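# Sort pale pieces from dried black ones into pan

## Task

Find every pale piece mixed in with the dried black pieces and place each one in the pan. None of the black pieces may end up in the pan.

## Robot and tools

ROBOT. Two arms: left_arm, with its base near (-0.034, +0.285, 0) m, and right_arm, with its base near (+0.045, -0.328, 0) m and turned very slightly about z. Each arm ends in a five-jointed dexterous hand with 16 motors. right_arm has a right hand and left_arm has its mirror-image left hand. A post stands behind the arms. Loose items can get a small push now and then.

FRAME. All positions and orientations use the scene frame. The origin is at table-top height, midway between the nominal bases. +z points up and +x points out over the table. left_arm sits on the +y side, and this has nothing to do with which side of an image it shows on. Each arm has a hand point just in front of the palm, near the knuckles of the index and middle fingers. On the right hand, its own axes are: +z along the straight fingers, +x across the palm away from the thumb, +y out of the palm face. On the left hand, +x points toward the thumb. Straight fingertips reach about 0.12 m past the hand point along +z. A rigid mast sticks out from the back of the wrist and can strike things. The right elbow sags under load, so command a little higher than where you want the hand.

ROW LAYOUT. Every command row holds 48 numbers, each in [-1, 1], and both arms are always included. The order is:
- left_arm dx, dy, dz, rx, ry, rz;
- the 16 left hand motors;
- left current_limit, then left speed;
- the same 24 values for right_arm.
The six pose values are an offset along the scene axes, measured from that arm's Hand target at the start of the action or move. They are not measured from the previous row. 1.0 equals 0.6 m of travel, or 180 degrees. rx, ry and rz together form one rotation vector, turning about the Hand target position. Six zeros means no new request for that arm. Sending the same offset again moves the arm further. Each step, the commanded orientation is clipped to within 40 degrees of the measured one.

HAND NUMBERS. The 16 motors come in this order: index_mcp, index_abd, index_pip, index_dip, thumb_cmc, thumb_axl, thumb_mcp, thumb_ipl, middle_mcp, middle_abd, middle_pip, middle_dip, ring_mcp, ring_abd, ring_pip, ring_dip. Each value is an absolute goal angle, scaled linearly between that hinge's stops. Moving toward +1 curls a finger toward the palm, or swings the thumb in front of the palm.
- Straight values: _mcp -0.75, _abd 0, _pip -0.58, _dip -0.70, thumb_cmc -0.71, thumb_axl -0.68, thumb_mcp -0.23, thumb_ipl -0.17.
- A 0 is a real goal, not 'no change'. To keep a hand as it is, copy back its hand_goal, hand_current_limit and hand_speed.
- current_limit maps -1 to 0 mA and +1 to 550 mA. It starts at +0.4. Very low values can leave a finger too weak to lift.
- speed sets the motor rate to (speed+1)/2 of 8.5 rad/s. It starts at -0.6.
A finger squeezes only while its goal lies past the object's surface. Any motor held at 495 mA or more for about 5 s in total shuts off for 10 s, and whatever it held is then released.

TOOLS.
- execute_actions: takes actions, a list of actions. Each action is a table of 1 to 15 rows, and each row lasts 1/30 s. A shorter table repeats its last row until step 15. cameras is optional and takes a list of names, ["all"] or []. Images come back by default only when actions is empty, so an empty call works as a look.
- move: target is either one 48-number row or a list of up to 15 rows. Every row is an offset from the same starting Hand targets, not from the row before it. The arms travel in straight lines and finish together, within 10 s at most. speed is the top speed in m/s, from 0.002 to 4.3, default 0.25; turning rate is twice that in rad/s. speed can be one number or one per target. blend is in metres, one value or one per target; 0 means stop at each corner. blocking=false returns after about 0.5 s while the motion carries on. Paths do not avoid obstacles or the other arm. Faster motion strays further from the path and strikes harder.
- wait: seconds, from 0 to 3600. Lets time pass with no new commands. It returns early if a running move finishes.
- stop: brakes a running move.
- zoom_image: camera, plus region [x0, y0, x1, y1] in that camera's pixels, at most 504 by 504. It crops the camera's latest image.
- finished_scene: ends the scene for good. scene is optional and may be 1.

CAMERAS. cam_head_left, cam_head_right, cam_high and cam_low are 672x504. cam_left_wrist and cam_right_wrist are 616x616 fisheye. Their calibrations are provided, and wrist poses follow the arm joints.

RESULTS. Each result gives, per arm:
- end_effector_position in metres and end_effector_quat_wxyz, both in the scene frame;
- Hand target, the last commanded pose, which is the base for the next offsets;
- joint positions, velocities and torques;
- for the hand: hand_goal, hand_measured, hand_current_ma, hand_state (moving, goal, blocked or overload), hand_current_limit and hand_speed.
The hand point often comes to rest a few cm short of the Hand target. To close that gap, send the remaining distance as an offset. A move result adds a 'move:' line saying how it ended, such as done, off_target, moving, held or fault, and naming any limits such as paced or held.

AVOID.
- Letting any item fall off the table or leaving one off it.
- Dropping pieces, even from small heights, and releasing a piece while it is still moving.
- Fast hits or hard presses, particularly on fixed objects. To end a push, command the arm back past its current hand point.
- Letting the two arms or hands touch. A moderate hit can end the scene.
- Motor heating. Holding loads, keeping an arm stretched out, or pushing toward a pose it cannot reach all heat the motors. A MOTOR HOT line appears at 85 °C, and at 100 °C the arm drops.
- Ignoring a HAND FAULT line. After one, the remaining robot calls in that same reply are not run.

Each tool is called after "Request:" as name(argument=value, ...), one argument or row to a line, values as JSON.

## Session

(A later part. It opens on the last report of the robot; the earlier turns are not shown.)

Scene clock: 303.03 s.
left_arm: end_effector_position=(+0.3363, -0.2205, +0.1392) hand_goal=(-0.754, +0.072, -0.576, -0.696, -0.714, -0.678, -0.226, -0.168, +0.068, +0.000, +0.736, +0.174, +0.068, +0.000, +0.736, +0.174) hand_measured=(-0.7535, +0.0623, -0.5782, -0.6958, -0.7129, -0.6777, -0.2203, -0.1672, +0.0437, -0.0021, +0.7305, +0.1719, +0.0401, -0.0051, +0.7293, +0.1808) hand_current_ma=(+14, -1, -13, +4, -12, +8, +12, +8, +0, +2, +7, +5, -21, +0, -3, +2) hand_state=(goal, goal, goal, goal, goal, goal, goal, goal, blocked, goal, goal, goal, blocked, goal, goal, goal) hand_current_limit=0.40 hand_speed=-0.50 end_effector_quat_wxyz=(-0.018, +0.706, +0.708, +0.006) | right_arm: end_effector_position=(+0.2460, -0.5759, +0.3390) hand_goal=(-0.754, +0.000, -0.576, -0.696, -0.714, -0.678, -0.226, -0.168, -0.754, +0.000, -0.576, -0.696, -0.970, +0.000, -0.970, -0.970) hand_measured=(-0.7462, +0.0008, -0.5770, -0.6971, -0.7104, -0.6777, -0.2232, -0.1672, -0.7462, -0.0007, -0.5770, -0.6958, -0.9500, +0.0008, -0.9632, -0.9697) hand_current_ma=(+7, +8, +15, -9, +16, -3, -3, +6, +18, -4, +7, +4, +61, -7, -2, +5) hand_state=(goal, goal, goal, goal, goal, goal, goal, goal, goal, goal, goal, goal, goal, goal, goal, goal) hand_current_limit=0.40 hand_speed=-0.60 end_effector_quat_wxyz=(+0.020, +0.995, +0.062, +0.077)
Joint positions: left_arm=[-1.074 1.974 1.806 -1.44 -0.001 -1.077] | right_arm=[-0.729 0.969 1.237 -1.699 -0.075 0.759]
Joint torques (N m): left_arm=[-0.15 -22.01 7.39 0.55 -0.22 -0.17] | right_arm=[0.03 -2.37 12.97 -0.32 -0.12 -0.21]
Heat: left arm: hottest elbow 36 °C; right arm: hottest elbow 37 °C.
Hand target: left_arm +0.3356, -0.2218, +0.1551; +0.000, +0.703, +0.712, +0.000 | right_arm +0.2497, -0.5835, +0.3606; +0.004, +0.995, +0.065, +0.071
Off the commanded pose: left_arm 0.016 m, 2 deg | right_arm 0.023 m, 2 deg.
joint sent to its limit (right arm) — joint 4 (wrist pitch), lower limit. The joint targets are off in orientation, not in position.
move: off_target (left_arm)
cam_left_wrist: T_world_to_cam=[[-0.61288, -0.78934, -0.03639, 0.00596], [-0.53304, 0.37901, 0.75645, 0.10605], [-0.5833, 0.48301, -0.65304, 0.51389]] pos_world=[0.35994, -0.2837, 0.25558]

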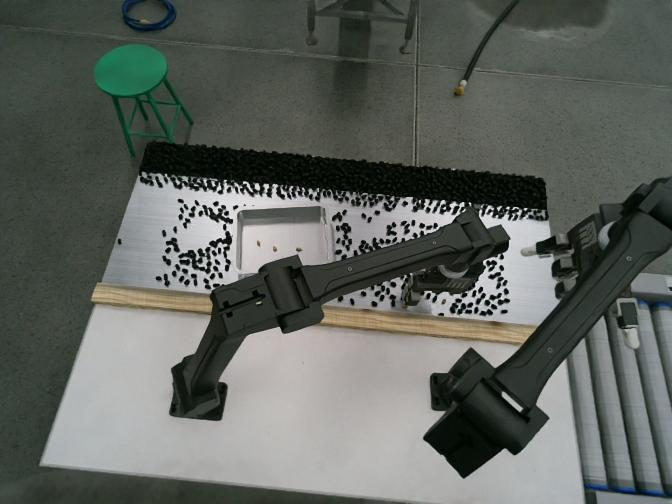

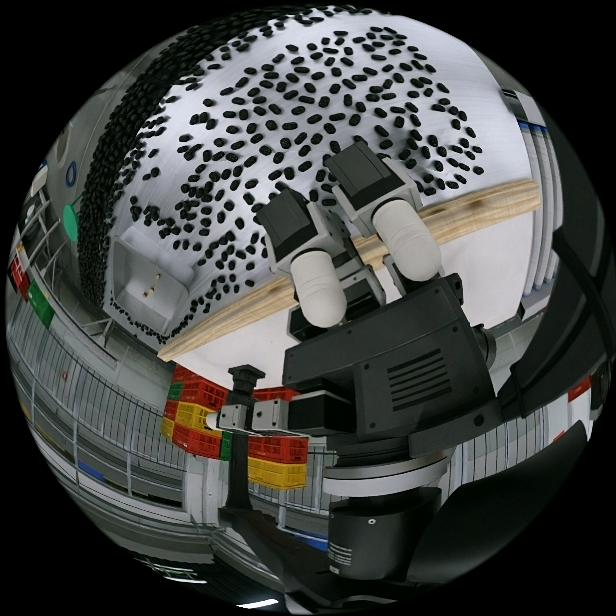

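Request:
move(
  target=[
    [0.0223,-0.012,-0.002,0,0,0,-0.754,0.073,-0.576,-0.696,-0.714,-0.678,-0.226,-0.168,0.068,0.0,0.737,0.174,0.068,0,0.737,0.174,0.4,-0.5,0,0,0,0,0,0,-0.754,0,-0.576,-0.696,-0.714,-0.678,-0.226,-0.168,-0.754,0,-0.576,-0.696,-0.97,0,-0.97,-0.97,0.4,-0.6],
  ],
  speed=[0.06],
  cameras=["cam_high","cam_left_wrist"],
)

Request:
zoom_image(
  camera="cam_high",
  region=[380, 260, 480, 335],
)

Scene clock: 303.80 s.
left_arm: end_effector_position=(+0.3363, -0.2205, +0.1392) hand_goal=(-0.754, +0.072, -0.576, -0.696, -0.714, -0.678, -0.226, -0.168, +0.068, +0.000, +0.736, +0.174, +0.068, +0.000, +0.736, +0.174) hand_measured=(-0.7547, +0.0638, -0.5770, -0.6971, -0.7104, -0.6767, -0.2183, -0.1681, +0.0437, -0.0007, +0.7293, +0.1731, +0.0413, -0.0051, +0.7318, +0.1808) hand_current_ma=(+14, +2, -10, -3, -10, +7, +14, +6, +2, +18, +7, +8, -15, +5, -6, +8) hand_state=(goal, goal, goal, goal, goal, goal, goal, goal, blocked, goal, goal, goal, blocked, goal, goal, goal) hand_current_limit=0.40 hand_speed=-0.50 end_effector_quat_wxyz=(-0.018, +0.706, +0.708, +0.006) | right_arm: end_effector_position=(+0.2460, -0.5759, +0.3390) hand_goal=(-0.754, +0.000, -0.576, -0.696, -0.714, -0.678, -0.226, -0.168, -0.754, +0.000, -0.576, -0.696, -0.970, +0.000, -0.970, -0.970) hand_measured=(-0.7474, +0.0008, -0.5770, -0.6971, -0.7104, -0.6777, -0.2232, -0.1672, -0.7450, -0.0007, -0.5770, -0.6971, -0.9500, +0.0008, -0.9619, -0.9697) hand_current_ma=(+11, -17, +7, -14, +11, +10, -15, -13, +21, +2, -11, +19, +51, -14, +10, -13) hand_state=(goal, goal, goal, goal, goal, goal, goal, goal, goal, goal, goal, goal, goal, goal, goal, goal) hand_current_limit=0.40 hand_speed=-0.60 end_effector_quat_wxyz=(+0.020, +0.995, +0.062, +0.077)
Joint positions: left_arm=[-1.074 1.974 1.806 -1.44 -0.001 -1.077] | right_arm=[-0.729 0.969 1.237 -1.699 -0.075 0.759]
Joint torques (N m): left_arm=[1.03 -19.25 10.86 -0.05 -0.24 -0.02] | right_arm=[0.03 -2.43 13 -0.32 -0.12 -0.21]
Heat: left arm: hottest elbow 36 °C; right arm: hottest elbow 37 °C.
Hand target: left_arm +0.3489, -0.2290, +0.1539; +0.000, +0.703, +0.712, +0.000 | right_arm +0.2497, -0.5835, +0.3606; +0.004, +0.995, +0.065, +0.071
Off the commanded pose: left_arm 0.021 m, 2 deg | right_arm 0.023 m, 2 deg.
joint sent to its limit (right arm) — joint 4 (wrist pitch), lower limit. The joint targets are off in orientation, not in position.
move: off_target (left_arm)
cam_left_wrist: T_world_to_cam=[[-0.61288, -0.78934, -0.03639, 0.00596], [-0.53304, 0.37901, 0.75645, 0.10605], [-0.5833, 0.48301, -0.65304, 0.51389]] pos_world=[0.35994, -0.2837, 0.25558]

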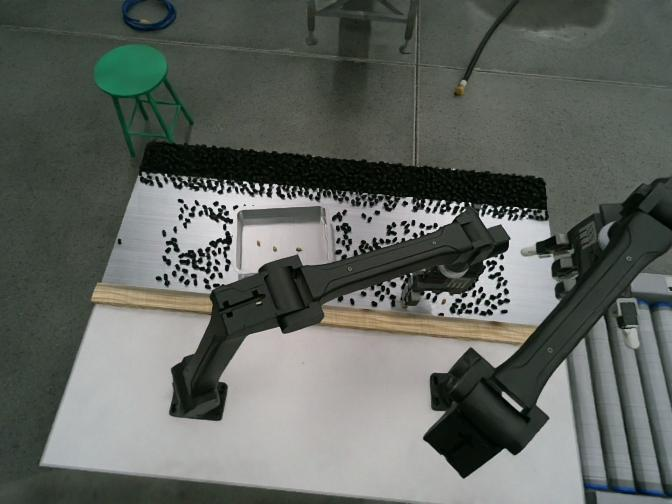

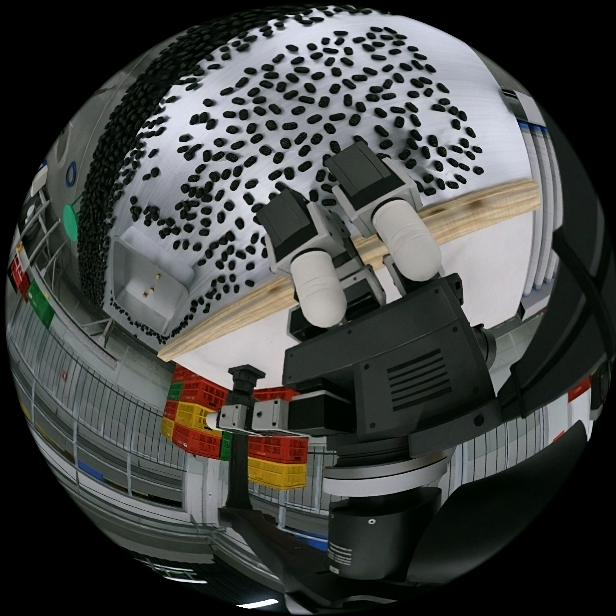

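Scaled by 5.040 from the camera's image (finer frame: 960x720).

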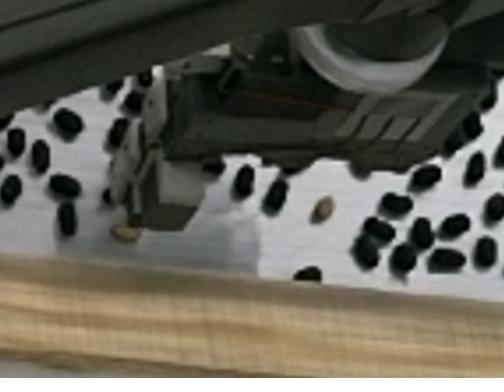

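Request:
move(
  target=[
    [0.005,-0.015,0.08,-0.012,-0.006,0,-0.754,0.073,-0.576,-0.696,-0.714,-0.678,-0.226,-0.168,0.068,0.0,0.737,0.174,0.068,0,0.737,0.174,0.4,-0.5,0,0,0,0,0,0,-0.754,0,-0.576,-0.696,-0.714,-0.678,-0.226,-0.168,-0.754,0,-0.576,-0.696,-0.97,0,-0.97,-0.97,0.4,-0.6],
    [-0.014,-0.003,-0.02,0,0,0,-0.754,0.073,-0.576,-0.696,-0.714,-0.678,-0.226,-0.168,0.068,0.0,0.737,0.174,0.068,0,0.737,0.174,0.4,-0.5,0,0,0,0,0,0,-0.754,0,-0.576,-0.696,-0.714,-0.678,-0.226,-0.168,-0.754,0,-0.576,-0.696,-0.97,0,-0.97,-0.97,0.4,-0.6],
  ],
  speed=[0.08,0.06],
  cameras=["cam_high","cam_left_wrist"],
)

Request:
zoom_image(
  camera="cam_high",
  region=[380, 260, 480, 335],
)

Scene clock: 306.47 s.
left_arm: end_effector_position=(+0.3409, -0.2290, +0.1459) hand_goal=(-0.754, +0.072, -0.576, -0.696, -0.714, -0.678, -0.226, -0.168, +0.068, +0.000, +0.736, +0.174, +0.068, +0.000, +0.736, +0.174) hand_measured=(-0.7535, +0.0623, -0.5770, -0.6958, -0.7117, -0.6756, -0.2193, -0.1672, +0.0437, -0.0007, +0.7305, +0.1731, +0.0401, -0.0051, +0.7305, +0.1820) hand_current_ma=(+1, +2, -7, +6, -4, +1, +12, +12, -3, +0, +3, +1, -9, -3, +4, +4) hand_state=(goal, goal, goal, goal, goal, goal, goal, goal, blocked, goal, goal, goal, blocked, goal, goal, goal) hand_current_limit=0.40 hand_speed=-0.50 end_effector_quat_wxyz=(-0.002, +0.706, +0.708, +0.001) | right_arm: end_effector_position=(+0.2460, -0.5759, +0.3390) hand_goal=(-0.754, +0.000, -0.576, -0.696, -0.714, -0.678, -0.226, -0.168, -0.754, +0.000, -0.576, -0.696, -0.970, +0.000, -0.970, -0.970) hand_measured=(-0.7462, -0.0007, -0.5770, -0.6958, -0.7104, -0.6777, -0.2232, -0.1681, -0.7450, +0.0008, -0.5770, -0.6958, -0.9500, -0.0007, -0.9619, -0.9697) hand_current_ma=(+18, -18, -10, -13, -3, +10, -7, +7, +19, -1, -15, +10, +36, -14, +8, +6) hand_state=(goal, goal, goal, goal, goal, goal, goal, goal, goal, goal, goal, goal, goal, goal, goal, goal) hand_current_limit=0.40 hand_speed=-0.60 end_effector_quat_wxyz=(+0.020, +0.995, +0.062, +0.077)
Joint positions: left_arm=[-1.074 1.976 1.825 -1.425 -0.001 -1.077] | right_arm=[-0.729 0.969 1.237 -1.699 -0.075 0.759]
Joint torques (N m): left_arm=[-0.15 -19.37 7.46 0.65 -0.22 -0.16] | right_arm=[0.03 -2.55 12.98 -0.32 -0.12 -0.21]
Heat: left arm: hottest elbow 36 °C; right arm: hottest elbow 37 °C.
Hand target: left_arm +0.3405, -0.2307, +0.1417; +0.000, +0.703, +0.712, +0.000 | right_arm +0.2497, -0.5835, +0.3606; +0.004, +0.995, +0.065, +0.071
Off the commanded pose: left_arm 0.004 m, 1 deg | right_arm 0.023 m, 2 deg.
joint sent to its limit (right arm) — joint 4 (wrist pitch), lower limit. The joint targets are off in orientation, not in position.
move: done
cam_left_wrist: T_world_to_cam=[[-0.61246, -0.79017, -0.02317, 0.00001], [-0.54466, 0.40056, 0.73682, 0.11829], [-0.57293, 0.46389, -0.67569, 0.52052]] pos_world=[0.36266, -0.28884, 0.26455]

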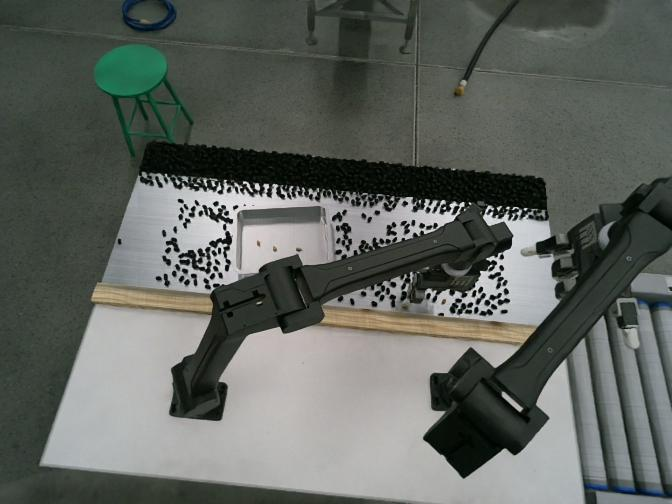

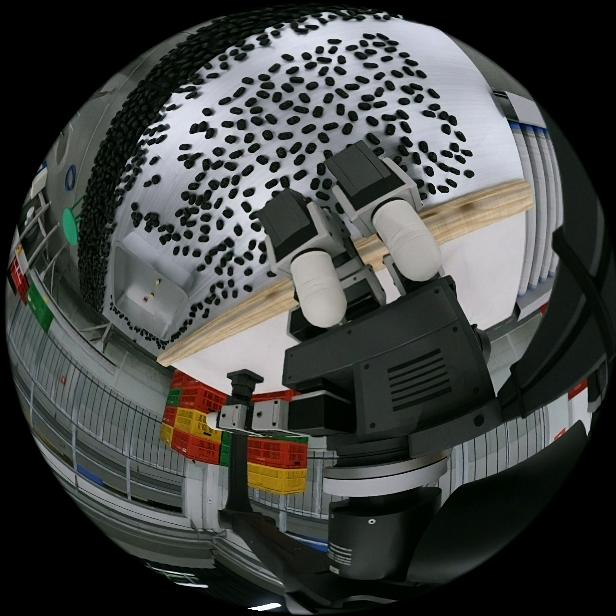

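Scaled by 5.040 from the camera's image (finer frame: 960x720).

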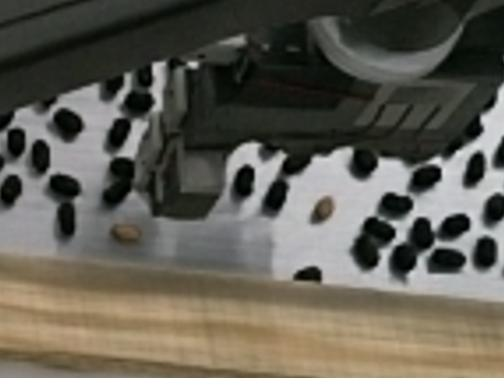

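Request:
move(
  target=[
    [0.0,0.0,-0.0195,0,0,0,-0.754,0.073,-0.576,-0.696,-0.714,-0.678,-0.226,-0.168,0.068,0.0,0.737,0.174,0.068,0,0.737,0.174,0.4,-0.5,0,0,0,0,0,0,-0.754,0,-0.576,-0.696,-0.714,-0.678,-0.226,-0.168,-0.754,0,-0.576,-0.696,-0.97,0,-0.97,-0.97,0.4,-0.6],
    [0.0,0.0,-0.0195,0,0,0,-0.754,-0.28,-0.576,-0.696,-0.714,-0.678,-0.226,-0.168,0.068,0.0,0.737,0.174,0.068,0,0.737,0.174,0.4,-0.8,0,0,0,0,0,0,-0.754,0,-0.576,-0.696,-0.714,-0.678,-0.226,-0.168,-0.754,0,-0.576,-0.696,-0.97,0,-0.97,-0.97,0.4,-0.6],
  ],
  speed=[0.05,0.06],
  cameras=["cam_high","cam_left_wrist"],
)

Request:
zoom_image(
  camera="cam_high",
  region=[380, 260, 480, 335],
)

Request:
zoom_image(
  camera="cam_left_wrist",
  region=[200, 200, 340, 340],
)

Scene clock: 308.00 s.
left_arm: end_effector_position=(+0.3420, -0.2323, +0.1349) hand_goal=(-0.754, -0.280, -0.576, -0.696, -0.714, -0.678, -0.226, -0.168, +0.068, +0.000, +0.736, +0.174, +0.068, +0.000, +0.736, +0.174) hand_measured=(-0.7595, -0.0153, -0.5834, -0.7034, -0.7117, -0.6777, -0.2193, -0.1681, +0.0425, -0.0007, +0.7305, +0.1731, +0.0401, -0.0036, +0.7318, +0.1820) hand_current_ma=(-1, +178, -13, -1, -11, +5, +14, -1, +5, +5, +6, +1, -21, -4, +5, +15) hand_state=(goal, blocked, goal, goal, goal, goal, goal, goal, blocked, goal, goal, goal, blocked, goal, goal, goal) hand_current_limit=0.40 hand_speed=-0.80 end_effector_quat_wxyz=(+0.004, +0.706, +0.708, -0.003) | right_arm: end_effector_position=(+0.2460, -0.5759, +0.3390) hand_goal=(-0.754, +0.000, -0.576, -0.696, -0.714, -0.678, -0.226, -0.168, -0.754, +0.000, -0.576, -0.696, -0.970, +0.000, -0.970, -0.970) hand_measured=(-0.7474, +0.0008, -0.5757, -0.6958, -0.7104, -0.6767, -0.2242, -0.1672, -0.7462, +0.0008, -0.5770, -0.6958, -0.9500, -0.0007, -0.9619, -0.9697) hand_current_ma=(+11, -12, -6, -13, +9, +5, +0, +1, +34, -8, -12, +10, +71, +14, +4, -4) hand_state=(goal, goal, goal, goal, goal, goal, goal, goal, goal, goal, goal, goal, goal, goal, goal, goal) hand_current_limit=0.40 hand_speed=-0.60 end_effector_quat_wxyz=(+0.020, +0.995, +0.062, +0.077)
Joint positions: left_arm=[-1.074 1.981 1.804 -1.384 0.002 -1.077] | right_arm=[-0.729 0.969 1.237 -1.699 -0.075 0.759]
Joint torques (N m): left_arm=[-0.09 -19.55 7.45 0.18 -0.35 -0.15] | right_arm=[0.09 -2.43 13 -0.34 -0.12 -0.21]
Heat: left arm: hottest elbow 36 °C; right arm: hottest elbow 37 °C.
Hand target: left_arm +0.3405, -0.2308, +0.1302; +0.000, +0.703, +0.712, +0.000 | right_arm +0.2497, -0.5835, +0.3606; +0.004, +0.995, +0.065, +0.071
Off the commanded pose: left_arm 0.005 m, 1 deg | right_arm 0.023 m, 2 deg.
joint sent to its limit (right arm) — joint 4 (wrist pitch), lower limit. The joint targets are off in orientation, not in position.
move: done
cam_left_wrist: T_world_to_cam=[[-0.61235, -0.79045, -0.01472, -0.00334], [-0.54769, 0.41072, 0.72894, 0.1329], [-0.57014, 0.45443, -0.68442, 0.51323]] pos_world=[0.36336, -0.29045, 0.25434]

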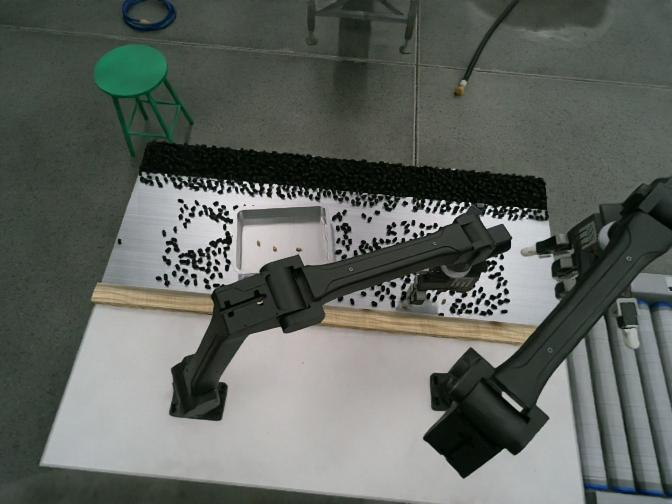

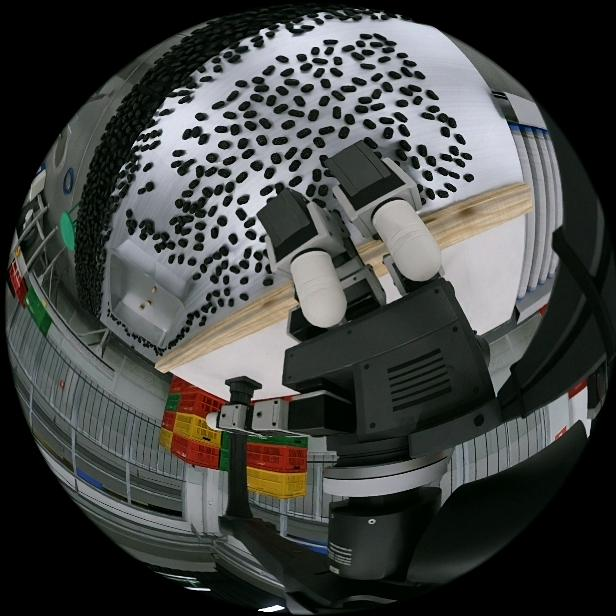

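Scaled by 5.040 from the camera's image (finer frame: 960x720).

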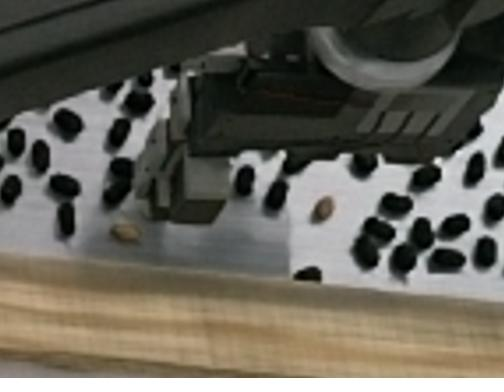

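Scaled by 3.600 from the camera's image (finer frame: 880x880).

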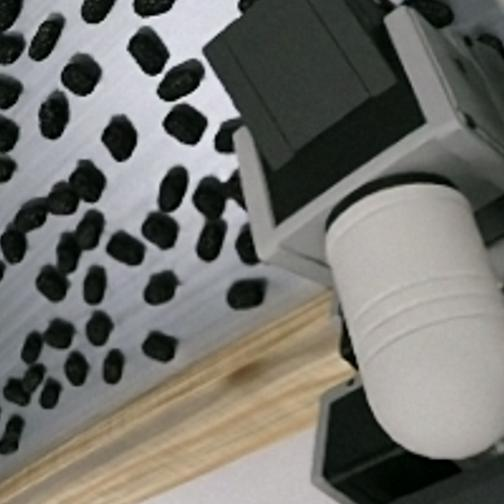

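Request:
move(
  target=[
    [0.0,0.0,0.028,0,0,0,-0.754,-0.28,-0.576,-0.696,-0.714,-0.678,-0.226,-0.168,0.068,0.0,0.737,0.174,0.068,0,0.737,0.174,0.4,-0.8,0,0,0,0,0,0,-0.754,0,-0.576,-0.696,-0.714,-0.678,-0.226,-0.168,-0.754,0,-0.576,-0.696,-0.97,0,-0.97,-0.97,0.4,-0.6],
  ],
  speed=[0.05],
  cameras=["cam_high"],
)

Request:
zoom_image(
  camera="cam_high",
  region=[380, 260, 480, 335],
)

Scene clock: 309.00 s.
left_arm: end_effector_position=(+0.3388, -0.2263, +0.1343) hand_goal=(-0.754, -0.280, -0.576, -0.696, -0.714, -0.678, -0.226, -0.168, +0.068, +0.000, +0.736, +0.174, +0.068, +0.000, +0.736, +0.174) hand_measured=(-0.7535, -0.2659, -0.5770, -0.7022, -0.7142, -0.6777, -0.2193, -0.1681, +0.0437, -0.0051, +0.7305, +0.1719, +0.0413, -0.0051, +0.7305, +0.1808) hand_current_ma=(+12, +11, -6, -2, -7, +2, +12, +10, +1, +13, +8, +4, -14, +0, +0, +15) hand_state=(goal, goal, goal, goal, goal, goal, goal, goal, blocked, goal, goal, goal, blocked, goal, goal, goal) hand_current_limit=0.40 hand_speed=-0.80 end_effector_quat_wxyz=(-0.009, +0.706, +0.708, +0.001) | right_arm: end_effector_position=(+0.2460, -0.5759, +0.3390) hand_goal=(-0.754, +0.000, -0.576, -0.696, -0.714, -0.678, -0.226, -0.168, -0.754, +0.000, -0.576, -0.696, -0.970, +0.000, -0.970, -0.970) hand_measured=(-0.7462, -0.0007, -0.5770, -0.6971, -0.7104, -0.6777, -0.2242, -0.1681, -0.7450, -0.0007, -0.5770, -0.6958, -0.9500, -0.0007, -0.9632, -0.9697) hand_current_ma=(+23, -1, +9, -1, +8, -3, +2, +4, +17, -5, -10, +9, +44, -9, +4, +6) hand_state=(goal, goal, goal, goal, goal, goal, goal, goal, goal, goal, goal, goal, goal, goal, goal, goal) hand_current_limit=0.40 hand_speed=-0.60 end_effector_quat_wxyz=(+0.020, +0.995, +0.062, +0.077)
Joint positions: left_arm=[-1.074 1.981 1.804 -1.411 0.002 -1.078] | right_arm=[-0.729 0.969 1.237 -1.699 -0.075 0.759]
Joint torques (N m): left_arm=[-0.21 -19.96 9.57 -0.34 -0.34 -0.16] | right_arm=[0.03 -2.49 12.98 -0.32 -0.12 -0.21]
Heat: left arm: hottest elbow 36 °C; right arm: hottest elbow 37 °C.
Hand target: left_arm +0.3405, -0.2308, +0.1470; +0.000, +0.703, +0.712, +0.000 | right_arm +0.2497, -0.5835, +0.3606; +0.004, +0.995, +0.065, +0.071
Off the commanded pose: left_arm 0.014 m, 1 deg | right_arm 0.023 m, 2 deg.
joint sent to its limit (right arm) — joint 4 (wrist pitch), lower limit. The joint targets are off in orientation, not in position.
move: off_target (left_arm)

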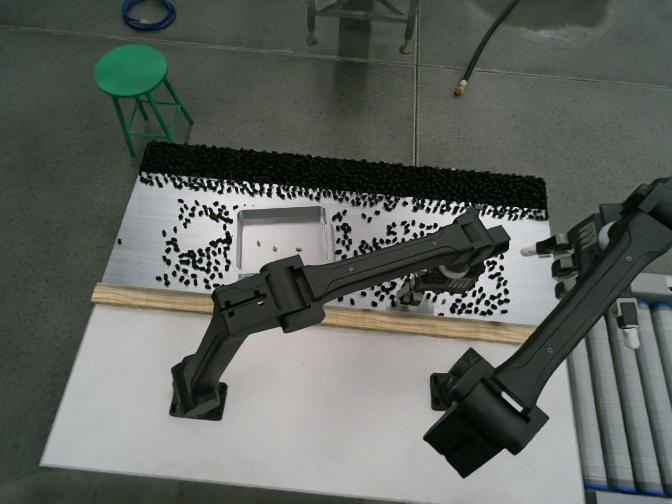

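Scaled by 5.040 from the camera's image (finer frame: 960x720).

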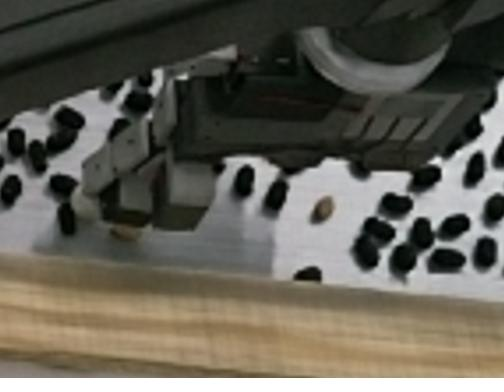

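Request:
move(
  target=[
    [0.006,0.0,0.09,-0.014,-0.008,0,-0.754,-0.28,-0.576,-0.696,-0.714,-0.678,-0.226,-0.168,0.068,0.0,0.737,0.174,0.068,0,0.737,0.174,0.4,-0.8,0,0,0,0,0,0,-0.754,0,-0.576,-0.696,-0.714,-0.678,-0.226,-0.168,-0.754,0,-0.576,-0.696,-0.97,0,-0.97,-0.97,0.4,-0.6],
    [-0.025,0.05,0.09,-0.014,-0.008,0,-0.754,0.073,-0.576,-0.696,-0.714,-0.678,-0.226,-0.168,0.068,0.0,0.737,0.174,0.068,0,0.737,0.174,0.4,-0.7,0,0,0,0,0,0,-0.754,0,-0.576,-0.696,-0.714,-0.678,-0.226,-0.168,-0.754,0,-0.576,-0.696,-0.97,0,-0.97,-0.97,0.4,-0.6],
    [-0.025,0.057,-0.009,0,0,0,-0.754,0.073,-0.576,-0.696,-0.714,-0.678,-0.226,-0.168,0.068,0.0,0.737,0.174,0.068,0,0.737,0.174,0.4,-0.7,0,0,0,0,0,0,-0.754,0,-0.576,-0.696,-0.714,-0.678,-0.226,-0.168,-0.754,0,-0.576,-0.696,-0.97,0,-0.97,-0.97,0.4,-0.6],
  ],
  speed=[0.07,0.07,0.07],
  cameras=["cam_high","cam_left_wrist"],
)

Request:
zoom_image(
  camera="cam_high",
  region=[380, 260, 480, 335],
)

Scene clock: 313.50 s.
left_arm: end_effector_position=(+0.3226, -0.1963, +0.1424) hand_goal=(-0.754, +0.072, -0.576, -0.696, -0.714, -0.678, -0.226, -0.168, +0.068, +0.000, +0.736, +0.174, +0.068, +0.000, +0.736, +0.174) hand_measured=(-0.7535, +0.0653, -0.5770, -0.7022, -0.7167, -0.6767, -0.2193, -0.1681, +0.0437, -0.0051, +0.7318, +0.1731, +0.0413, -0.0051, +0.7305, +0.1820) hand_current_ma=(+17, +3, -13, +0, -6, +5, +4, +8, +5, +9, +0, +2, -23, -9, -5, +4) hand_state=(goal, goal, goal, goal, goal, goal, goal, goal, blocked, goal, goal, goal, blocked, goal, goal, goal) hand_current_limit=0.40 hand_speed=-0.70 end_effector_quat_wxyz=(-0.005, +0.706, +0.708, +0.000) | right_arm: end_effector_position=(+0.2460, -0.5759, +0.3390) hand_goal=(-0.754, +0.000, -0.576, -0.696, -0.714, -0.678, -0.226, -0.168, -0.754, +0.000, -0.576, -0.696, -0.970, +0.000, -0.970, -0.970) hand_measured=(-0.7474, -0.0007, -0.5757, -0.6958, -0.7092, -0.6767, -0.2242, -0.1672, -0.7450, +0.0008, -0.5770, -0.6958, -0.9500, +0.0008, -0.9632, -0.9697) hand_current_ma=(+24, +7, -3, -21, -16, +1, -4, -6, +18, -15, -18, +26, +52, -3, +5, +7) hand_state=(goal, goal, goal, goal, goal, goal, goal, goal, goal, goal, goal, goal, goal, goal, goal, goal) hand_current_limit=0.40 hand_speed=-0.60 end_effector_quat_wxyz=(+0.020, +0.995, +0.062, +0.077)
Joint positions: left_arm=[-1.074 1.878 1.669 -1.37 0.002 -1.078] | right_arm=[-0.729 0.969 1.237 -1.699 -0.075 0.759]
Joint torques (N m): left_arm=[0.32 -18.43 7.32 0.62 -0.35 -0.1] | right_arm=[0.09 -2.49 12.98 -0.32 -0.12 -0.2]
Heat: left arm: hottest elbow 36 °C; right arm: hottest elbow 37 °C.
Hand target: left_arm +0.3255, -0.1966, +0.1414; +0.000, +0.703, +0.712, +0.000 | right_arm +0.2497, -0.5835, +0.3606; +0.004, +0.995, +0.065, +0.071
Off the commanded pose: left_arm 0.003 m, 1 deg | right_arm 0.023 m, 2 deg.
joint sent to its limit (right arm) — joint 4 (wrist pitch), lower limit. The joint targets are off in orientation, not in position.
move: done
cam_left_wrist: T_world_to_cam=[[-0.6122, -0.79038, -0.0224, 0.0144], [-0.54115, 0.39816, 0.74069, 0.09576], [-0.57651, 0.46557, -0.67147, 0.49334]] pos_world=[0.34505, -0.25643, 0.26066]

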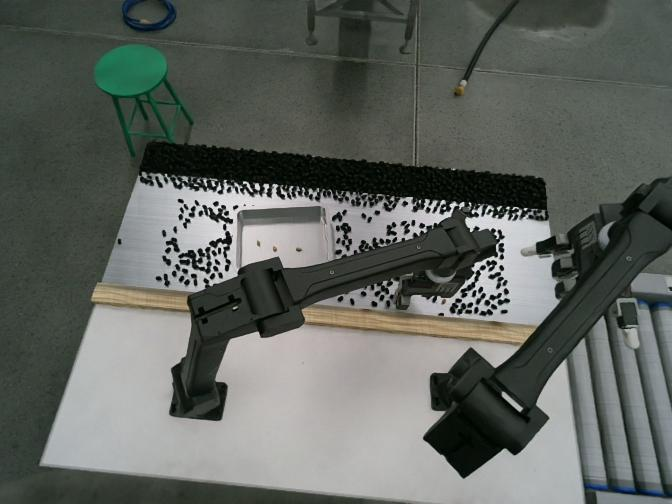

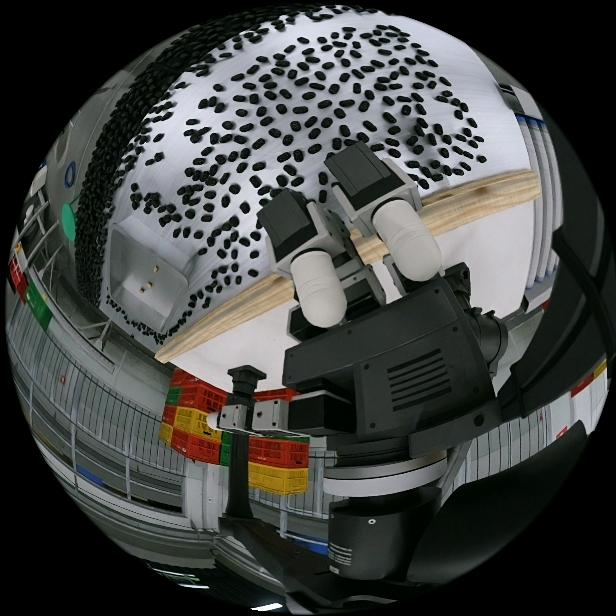

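Scaled by 5.040 from the camera's image (finer frame: 960x720).

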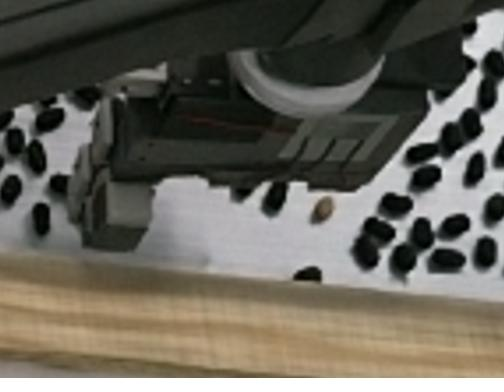

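Request:
move(
  target=[
    [0.0,0.0,-0.015,0,0,0,-0.754,0.073,-0.576,-0.696,-0.714,-0.678,-0.226,-0.168,0.068,0.0,0.737,0.174,0.068,0,0.737,0.174,0.4,-0.5,0,0,0,0,0,0,-0.754,0,-0.576,-0.696,-0.714,-0.678,-0.226,-0.168,-0.754,0,-0.576,-0.696,-0.97,0,-0.97,-0.97,0.4,-0.6],
    [0.0,0.0,-0.015,0,0,0,-0.754,-0.28,-0.576,-0.696,-0.714,-0.678,-0.226,-0.168,0.068,0.0,0.737,0.174,0.068,0,0.737,0.174,0.4,-0.8,0,0,0,0,0,0,-0.754,0,-0.576,-0.696,-0.714,-0.678,-0.226,-0.168,-0.754,0,-0.576,-0.696,-0.97,0,-0.97,-0.97,0.4,-0.6],
  ],
  speed=[0.05,0.06],
  cameras=["cam_high"],
)

Request:
zoom_image(
  camera="cam_high",
  region=[370, 260, 470, 335],
)

Scene clock: 315.13 s.
left_arm: end_effector_position=(+0.3228, -0.1967, +0.1369) hand_goal=(-0.754, -0.280, -0.576, -0.696, -0.714, -0.678, -0.226, -0.168, +0.068, +0.000, +0.736, +0.174, +0.068, +0.000, +0.736, +0.174) hand_measured=(-0.7535, -0.2659, -0.5782, -0.7022, -0.7154, -0.6777, -0.2193, -0.1672, +0.0437, -0.0051, +0.7318, +0.1731, +0.0413, -0.0051, +0.7305, +0.1808) hand_current_ma=(+7, +1, -6, -8, -9, +7, +8, +8, -6, +9, +1, +3, -17, +4, +11, +1) hand_state=(goal, goal, goal, goal, goal, goal, goal, goal, blocked, goal, goal, goal, blocked, goal, goal, goal) hand_current_limit=0.40 hand_speed=-0.80 end_effector_quat_wxyz=(-0.002, +0.706, +0.708, -0.001) | right_arm: end_effector_position=(+0.2460, -0.5759, +0.3390) hand_goal=(-0.754, +0.000, -0.576, -0.696, -0.714, -0.678, -0.226, -0.168, -0.754, +0.000, -0.576, -0.696, -0.970, +0.000, -0.970, -0.970) hand_measured=(-0.7462, -0.0007, -0.5770, -0.6971, -0.7104, -0.6767, -0.2232, -0.1672, -0.7450, -0.0007, -0.5770, -0.6958, -0.9500, -0.0007, -0.9632, -0.9710) hand_current_ma=(+11, -7, -4, -11, +0, -10, -11, -7, +26, -4, +0, -6, +53, +1, +11, +19) hand_state=(goal, goal, goal, goal, goal, goal, goal, goal, goal, goal, goal, goal, goal, goal, goal, goal) hand_current_limit=0.40 hand_speed=-0.60 end_effector_quat_wxyz=(+0.020, +0.995, +0.062, +0.077)
Joint positions: left_arm=[-1.074 1.879 1.654 -1.349 0.002 -1.078] | right_arm=[-0.729 0.969 1.237 -1.699 -0.075 0.759]
Joint torques (N m): left_arm=[0.32 -18.02 7.32 0.65 -0.35 -0.11] | right_arm=[0.03 -2.49 13 -0.31 -0.12 -0.2]
Heat: left arm: hottest elbow 35 °C; right arm: hottest elbow 37 °C.
Hand target: left_arm +0.3255, -0.1966, +0.1326; +0.000, +0.703, +0.712, +0.000 | right_arm +0.2497, -0.5835, +0.3606; +0.004, +0.995, +0.065, +0.071
Off the commanded pose: left_arm 0.005 m, 1 deg | right_arm 0.023 m, 2 deg.
joint sent to its limit (right arm) — joint 4 (wrist pitch), lower limit. The joint targets are off in orientation, not in position.
move: done

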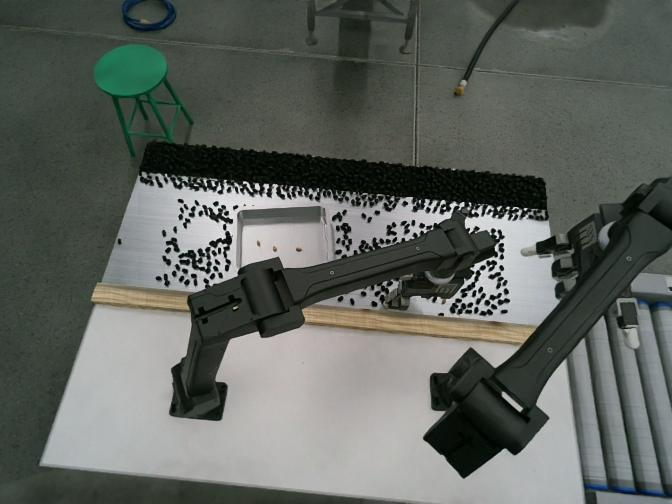

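Scaled by 5.040 from the camera's image (finer frame: 960x720).

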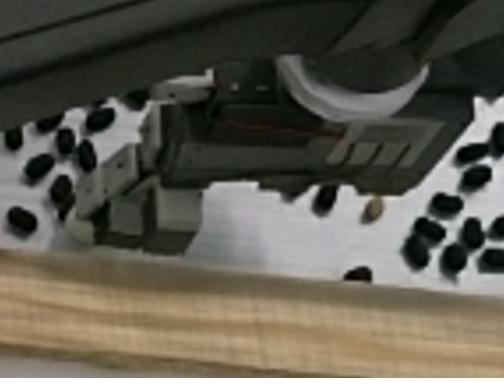

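Request:
move(
  target=[
    [0.006,0.0,0.09,-0.014,-0.008,0,-0.754,-0.28,-0.576,-0.696,-0.714,-0.678,-0.226,-0.168,0.068,0.0,0.737,0.174,0.068,0,0.737,0.174,0.4,-0.8,0,0,0,0,0,0,-0.754,0,-0.576,-0.696,-0.714,-0.678,-0.226,-0.168,-0.754,0,-0.576,-0.696,-0.97,0,-0.97,-0.97,0.4,-0.6],
    [0.07,0.02,0.15,-0.014,-0.008,0,-0.754,0.0,-0.576,-0.696,-0.714,-0.678,-0.226,-0.168,0.068,0.0,0.737,0.174,0.068,0,0.737,0.174,0.4,-0.7,0,0,0,0,0,0,-0.754,0,-0.576,-0.696,-0.714,-0.678,-0.226,-0.168,-0.754,0,-0.576,-0.696,-0.97,0,-0.97,-0.97,0.4,-0.6],
  ],
  speed=[0.07,0.1],
  cameras=["cam_high","cam_left_wrist"],
)

Request:
zoom_image(
  camera="cam_high",
  region=[370, 260, 470, 335],
)

Request:
zoom_image(
  camera="cam_left_wrist",
  region=[200, 120, 380, 300],
)

Scene clock: 318.23 s.
left_arm: end_effector_position=(+0.3569, -0.1726, +0.1947) hand_goal=(-0.754, +0.000, -0.576, -0.696, -0.714, -0.678, -0.226, -0.168, +0.068, +0.000, +0.736, +0.174, +0.068, +0.000, +0.736, +0.174) hand_measured=(-0.7535, -0.0021, -0.5770, -0.7034, -0.7117, -0.6777, -0.2193, -0.1672, +0.0437, -0.0065, +0.7293, +0.1731, +0.0413, -0.0051, +0.7293, +0.1808) hand_current_ma=(+14, +7, -12, -5, -9, +5, +7, +3, -3, +12, +5, -8, -20, +4, -3, +6) hand_state=(goal, goal, goal, goal, goal, goal, goal, goal, blocked, goal, goal, goal, blocked, goal, goal, goal) hand_current_limit=0.40 hand_speed=-0.70 end_effector_quat_wxyz=(-0.002, +0.699, +0.715, -0.001) | right_arm: end_effector_position=(+0.2460, -0.5759, +0.3390) hand_goal=(-0.754, +0.000, -0.576, -0.696, -0.714, -0.678, -0.226, -0.168, -0.754, +0.000, -0.576, -0.696, -0.970, +0.000, -0.970, -0.970) hand_measured=(-0.7462, -0.0007, -0.5770, -0.6958, -0.7104, -0.6777, -0.2242, -0.1681, -0.7450, -0.0007, -0.5770, -0.6958, -0.9500, -0.0007, -0.9632, -0.9697) hand_current_ma=(+21, -15, +0, -8, +8, -2, +11, +7, +22, +9, -8, +14, +54, +0, +3, +10) hand_state=(goal, goal, goal, goal, goal, goal, goal, goal, goal, goal, goal, goal, goal, goal, goal, goal) hand_current_limit=0.40 hand_speed=-0.60 end_effector_quat_wxyz=(+0.020, +0.995, +0.062, +0.077)
Joint positions: left_arm=[-1.002 1.849 1.765 -1.489 0.002 -1.025] | right_arm=[-0.729 0.969 1.237 -1.699 -0.075 0.759]
Joint torques (N m): left_arm=[0.32 -18.73 12.16 -0.29 -0.26 0.11] | right_arm=[0.03 -2.49 13 -0.34 -0.12 -0.21]
Heat: left arm: hottest elbow 36 °C; right arm: hottest elbow 37 °C.
Hand target: left_arm +0.3673, -0.1847, +0.2224; +0.025, +0.702, +0.711, -0.007 | right_arm +0.2497, -0.5835, +0.3606; +0.004, +0.995, +0.065, +0.071
Off the commanded pose: left_arm 0.032 m, 3 deg | right_arm 0.023 m, 2 deg.
joint sent to its limit (right arm) — joint 4 (wrist pitch), lower limit. The joint targets are off in orientation, not in position.
move: off_target (left_arm); target 2's new numbers were sent with left_arm's hand 0.032 m and 3 deg from that target
cam_left_wrist: T_world_to_cam=[[-0.59704, -0.80197, -0.01975, 0.04737], [-0.55079, 0.3919, 0.73692, 0.06925], [-0.58325, 0.45085, -0.67569, 0.53789]] pos_world=[0.38014, -0.23165, 0.31335]

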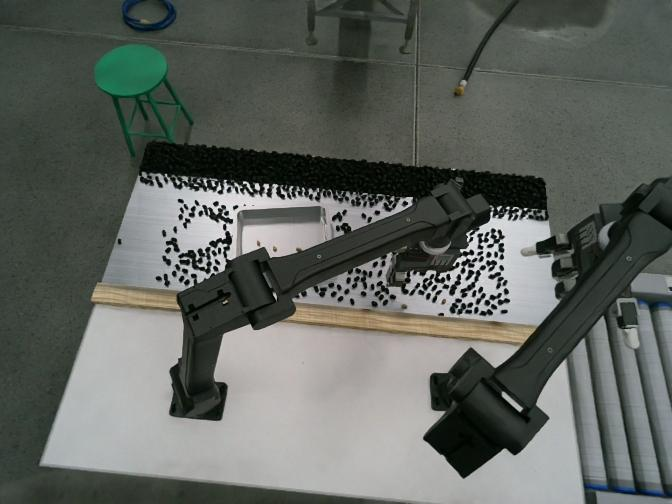

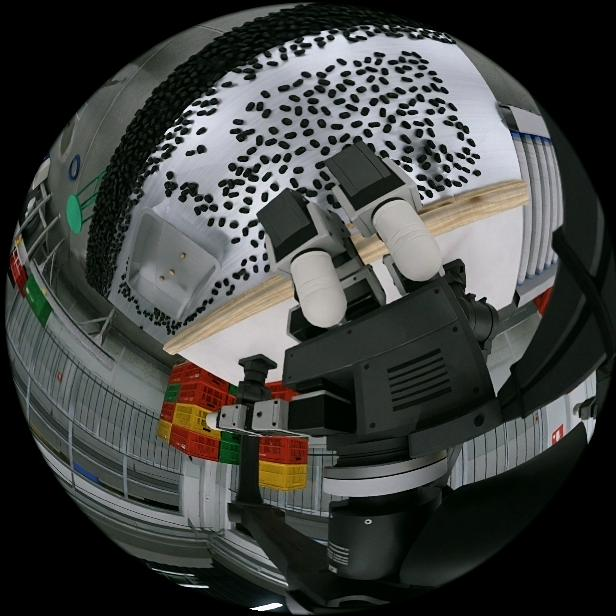

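Scaled by 5.040 from the camera's image (finer frame: 960x720).

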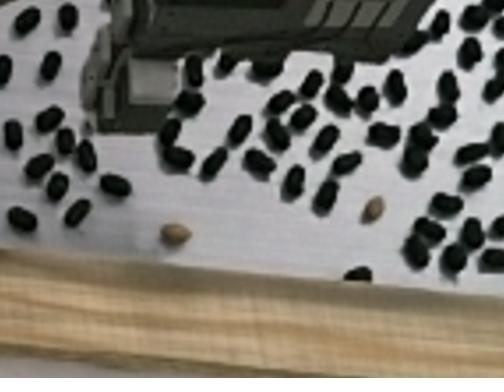

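Scaled by 2.800 from the camera's image (finer frame: 880x880).

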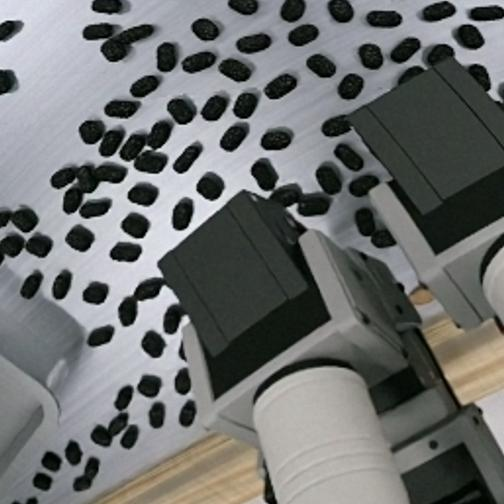

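Request:
move(
  target=[
    [-0.0505,-0.0313,-0.12,0.014,0.008,0,-0.754,0.073,-0.576,-0.696,-0.714,-0.678,-0.226,-0.168,0.068,0.0,0.737,0.174,0.068,0,0.737,0.174,0.4,-0.7,0,0,0,0,0,0,-0.754,0,-0.576,-0.696,-0.714,-0.678,-0.226,-0.168,-0.754,0,-0.576,-0.696,-0.97,0,-0.97,-0.97,0.4,-0.6],
  ],
  speed=[0.08],
  cameras=["cam_high"],
)

Request:
zoom_image(
  camera="cam_high",
  region=[370, 260, 470, 335],
)

Scene clock: 320.40 s.
left_arm: end_effector_position=(+0.3408, -0.1989, +0.1514) hand_goal=(-0.754, +0.072, -0.576, -0.696, -0.714, -0.678, -0.226, -0.168, +0.068, +0.000, +0.736, +0.174, +0.068, +0.000, +0.736, +0.174) hand_measured=(-0.7523, +0.0609, -0.5782, -0.7022, -0.7104, -0.6767, -0.2193, -0.1681, +0.0425, -0.0051, +0.7293, +0.1731, +0.0413, -0.0051, +0.7305, +0.1808) hand_current_ma=(+3, +0, -8, -2, +0, -1, +5, +1, -4, +12, -3, +0, -9, +6, +2, -1) hand_state=(goal, goal, goal, goal, goal, goal, goal, goal, blocked, goal, goal, goal, blocked, goal, goal, goal) hand_current_limit=0.40 hand_speed=-0.70 end_effector_quat_wxyz=(-0.005, +0.704, +0.710, +0.000) | right_arm: end_effector_position=(+0.2460, -0.5759, +0.3390) hand_goal=(-0.754, +0.000, -0.576, -0.696, -0.714, -0.678, -0.226, -0.168, -0.754, +0.000, -0.576, -0.696, -0.970, +0.000, -0.970, -0.970) hand_measured=(-0.7474, -0.0007, -0.5757, -0.6958, -0.7104, -0.6767, -0.2232, -0.1681, -0.7462, +0.0008, -0.5770, -0.6958, -0.9500, -0.0007, -0.9619, -0.9697) hand_current_ma=(+37, +0, +14, -15, -1, -2, +12, +21, +7, -25, -11, +11, +40, -24, +3, +8) hand_state=(goal, goal, goal, goal, goal, goal, goal, goal, goal, goal, goal, goal, goal, goal, goal, goal) hand_current_limit=0.40 hand_speed=-0.60 end_effector_quat_wxyz=(+0.020, +0.995, +0.062, +0.077)
Joint positions: left_arm=[-1.049 1.905 1.732 -1.407 0.002 -1.057] | right_arm=[-0.729 0.969 1.237 -1.699 -0.075 0.759]
Joint torques (N m): left_arm=[-0.97 -18.84 7.47 0.62 -0.34 -0.18] | right_arm=[0.03 -2.49 13 -0.31 -0.12 -0.2]
Heat: left arm: hottest elbow 36 °C; right arm: hottest elbow 37 °C.
Hand target: left_arm +0.3371, -0.2035, +0.1504; +0.000, +0.703, +0.712, +0.000 | right_arm +0.2497, -0.5835, +0.3606; +0.004, +0.995, +0.065, +0.071
Off the commanded pose: left_arm 0.006 m, 1 deg | right_arm 0.023 m, 2 deg.
joint sent to its limit (right arm) — joint 4 (wrist pitch), lower limit. The joint targets are off in orientation, not in position.
move: done

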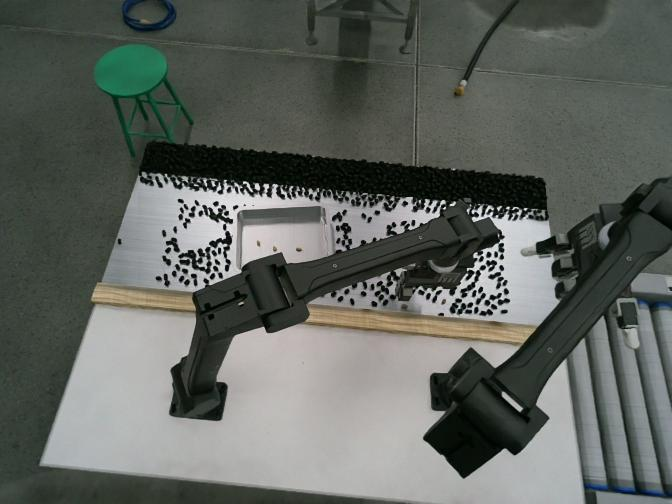

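Scaled by 5.040 from the camera's image (finer frame: 960x720).

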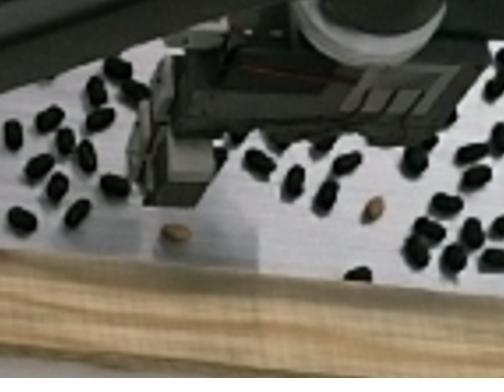

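Good position. Lower and sweep, then raise.

Request:
move(
  target=[
    [0.0,0.0,-0.030,0,0,0,-0.754,0.073,-0.576,-0.696,-0.714,-0.678,-0.226,-0.168,0.068,0.0,0.737,0.174,0.068,0,0.737,0.174,0.4,-0.5,0,0,0,0,0,0,-0.754,0,-0.576,-0.696,-0.714,-0.678,-0.226,-0.168,-0.754,0,-0.576,-0.696,-0.97,0,-0.97,-0.97,0.4,-0.6],
    [0.0,0.0,-0.030,0,0,0,-0.754,-0.28,-0.576,-0.696,-0.714,-0.678,-0.226,-0.168,0.068,0.0,0.737,0.174,0.068,0,0.737,0.174,0.4,-0.8,0,0,0,0,0,0,-0.754,0,-0.576,-0.696,-0.714,-0.678,-0.226,-0.168,-0.754,0,-0.576,-0.696,-0.97,0,-0.97,-0.97,0.4,-0.6],
  ],
  speed=[0.05,0.06],
  cameras=["cam_high"],
)

Request:
zoom_image(
  camera="cam_high",
  region=[370, 260, 470, 335],
)

Scene clock: 322.03 s.
left_arm: end_effector_position=(+0.3410, -0.1992, +0.1363) hand_goal=(-0.754, -0.280, -0.576, -0.696, -0.714, -0.678, -0.226, -0.168, +0.068, +0.000, +0.736, +0.174, +0.068, +0.000, +0.736, +0.174) hand_measured=(-0.7535, -0.2673, -0.5770, -0.7034, -0.7129, -0.6777, -0.2203, -0.1672, +0.0425, -0.0051, +0.7293, +0.1719, +0.0401, -0.0051, +0.7305, +0.1808) hand_current_ma=(+9, +6, -6, -2, -2, -3, +16, +11, -2, +5, +0, +3, -11, -6, +0, +2) hand_state=(goal, goal, goal, goal, goal, goal, goal, goal, blocked, goal, goal, goal, blocked, goal, goal, goal) hand_current_limit=0.40 hand_speed=-0.80 end_effector_quat_wxyz=(-0.002, +0.704, +0.710, -0.001) | right_arm: end_effector_position=(+0.2460, -0.5759, +0.3390) hand_goal=(-0.754, +0.000, -0.576, -0.696, -0.714, -0.678, -0.226, -0.168, -0.754, +0.000, -0.576, -0.696, -0.970, +0.000, -0.970, -0.970) hand_measured=(-0.7462, -0.0007, -0.5770, -0.6958, -0.7104, -0.6767, -0.2242, -0.1681, -0.7462, -0.0007, -0.5770, -0.6958, -0.9500, -0.0007, -0.9632, -0.9697) hand_current_ma=(+18, -7, +3, -10, +3, -15, -9, -3, +10, -13, -6, +6, +54, +9, +18, -1) hand_state=(goal, goal, goal, goal, goal, goal, goal, goal, goal, goal, goal, goal, goal, goal, goal, goal) hand_current_limit=0.40 hand_speed=-0.60 end_effector_quat_wxyz=(+0.020, +0.995, +0.062, +0.077)
Joint positions: left_arm=[-1.049 1.91 1.7 -1.365 0.002 -1.058] | right_arm=[-0.729 0.969 1.237 -1.699 -0.075 0.759]
Joint torques (N m): left_arm=[-0.97 -18.55 7.36 0.62 -0.34 -0.19] | right_arm=[0.09 -2.43 12.98 -0.32 -0.12 -0.21]
Heat: left arm: hottest elbow 36 °C; right arm: hottest elbow 37 °C.
Hand target: left_arm +0.3371, -0.2034, +0.1324; +0.000, +0.703, +0.712, +0.000 | right_arm +0.2497, -0.5835, +0.3606; +0.004, +0.995, +0.065, +0.071
Off the commanded pose: left_arm 0.007 m, 0 deg | right_arm 0.023 m, 2 deg.
joint sent to its limit (right arm) — joint 4 (wrist pitch), lower limit. The joint targets are off in orientation, not in position.
move: done

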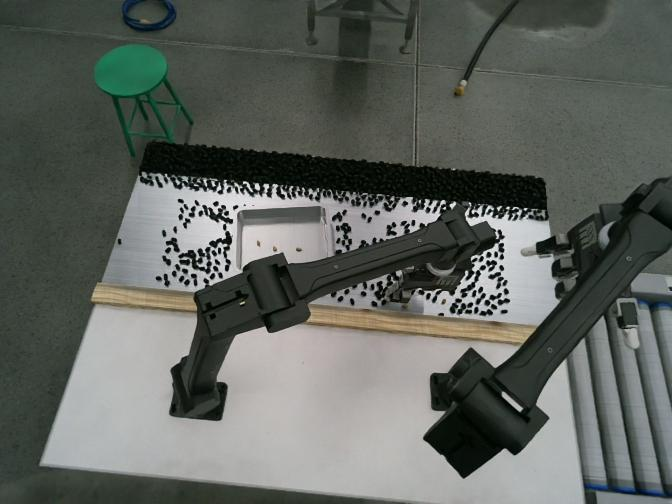

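Scaled by 5.040 from the camera's image (finer frame: 960x720).

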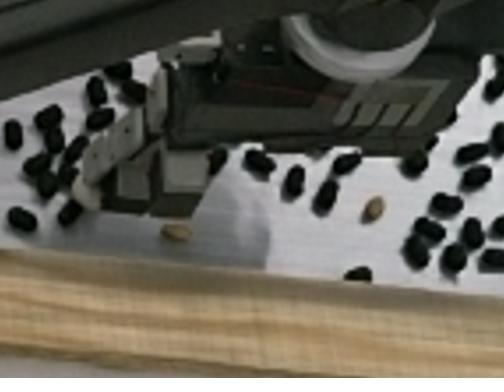

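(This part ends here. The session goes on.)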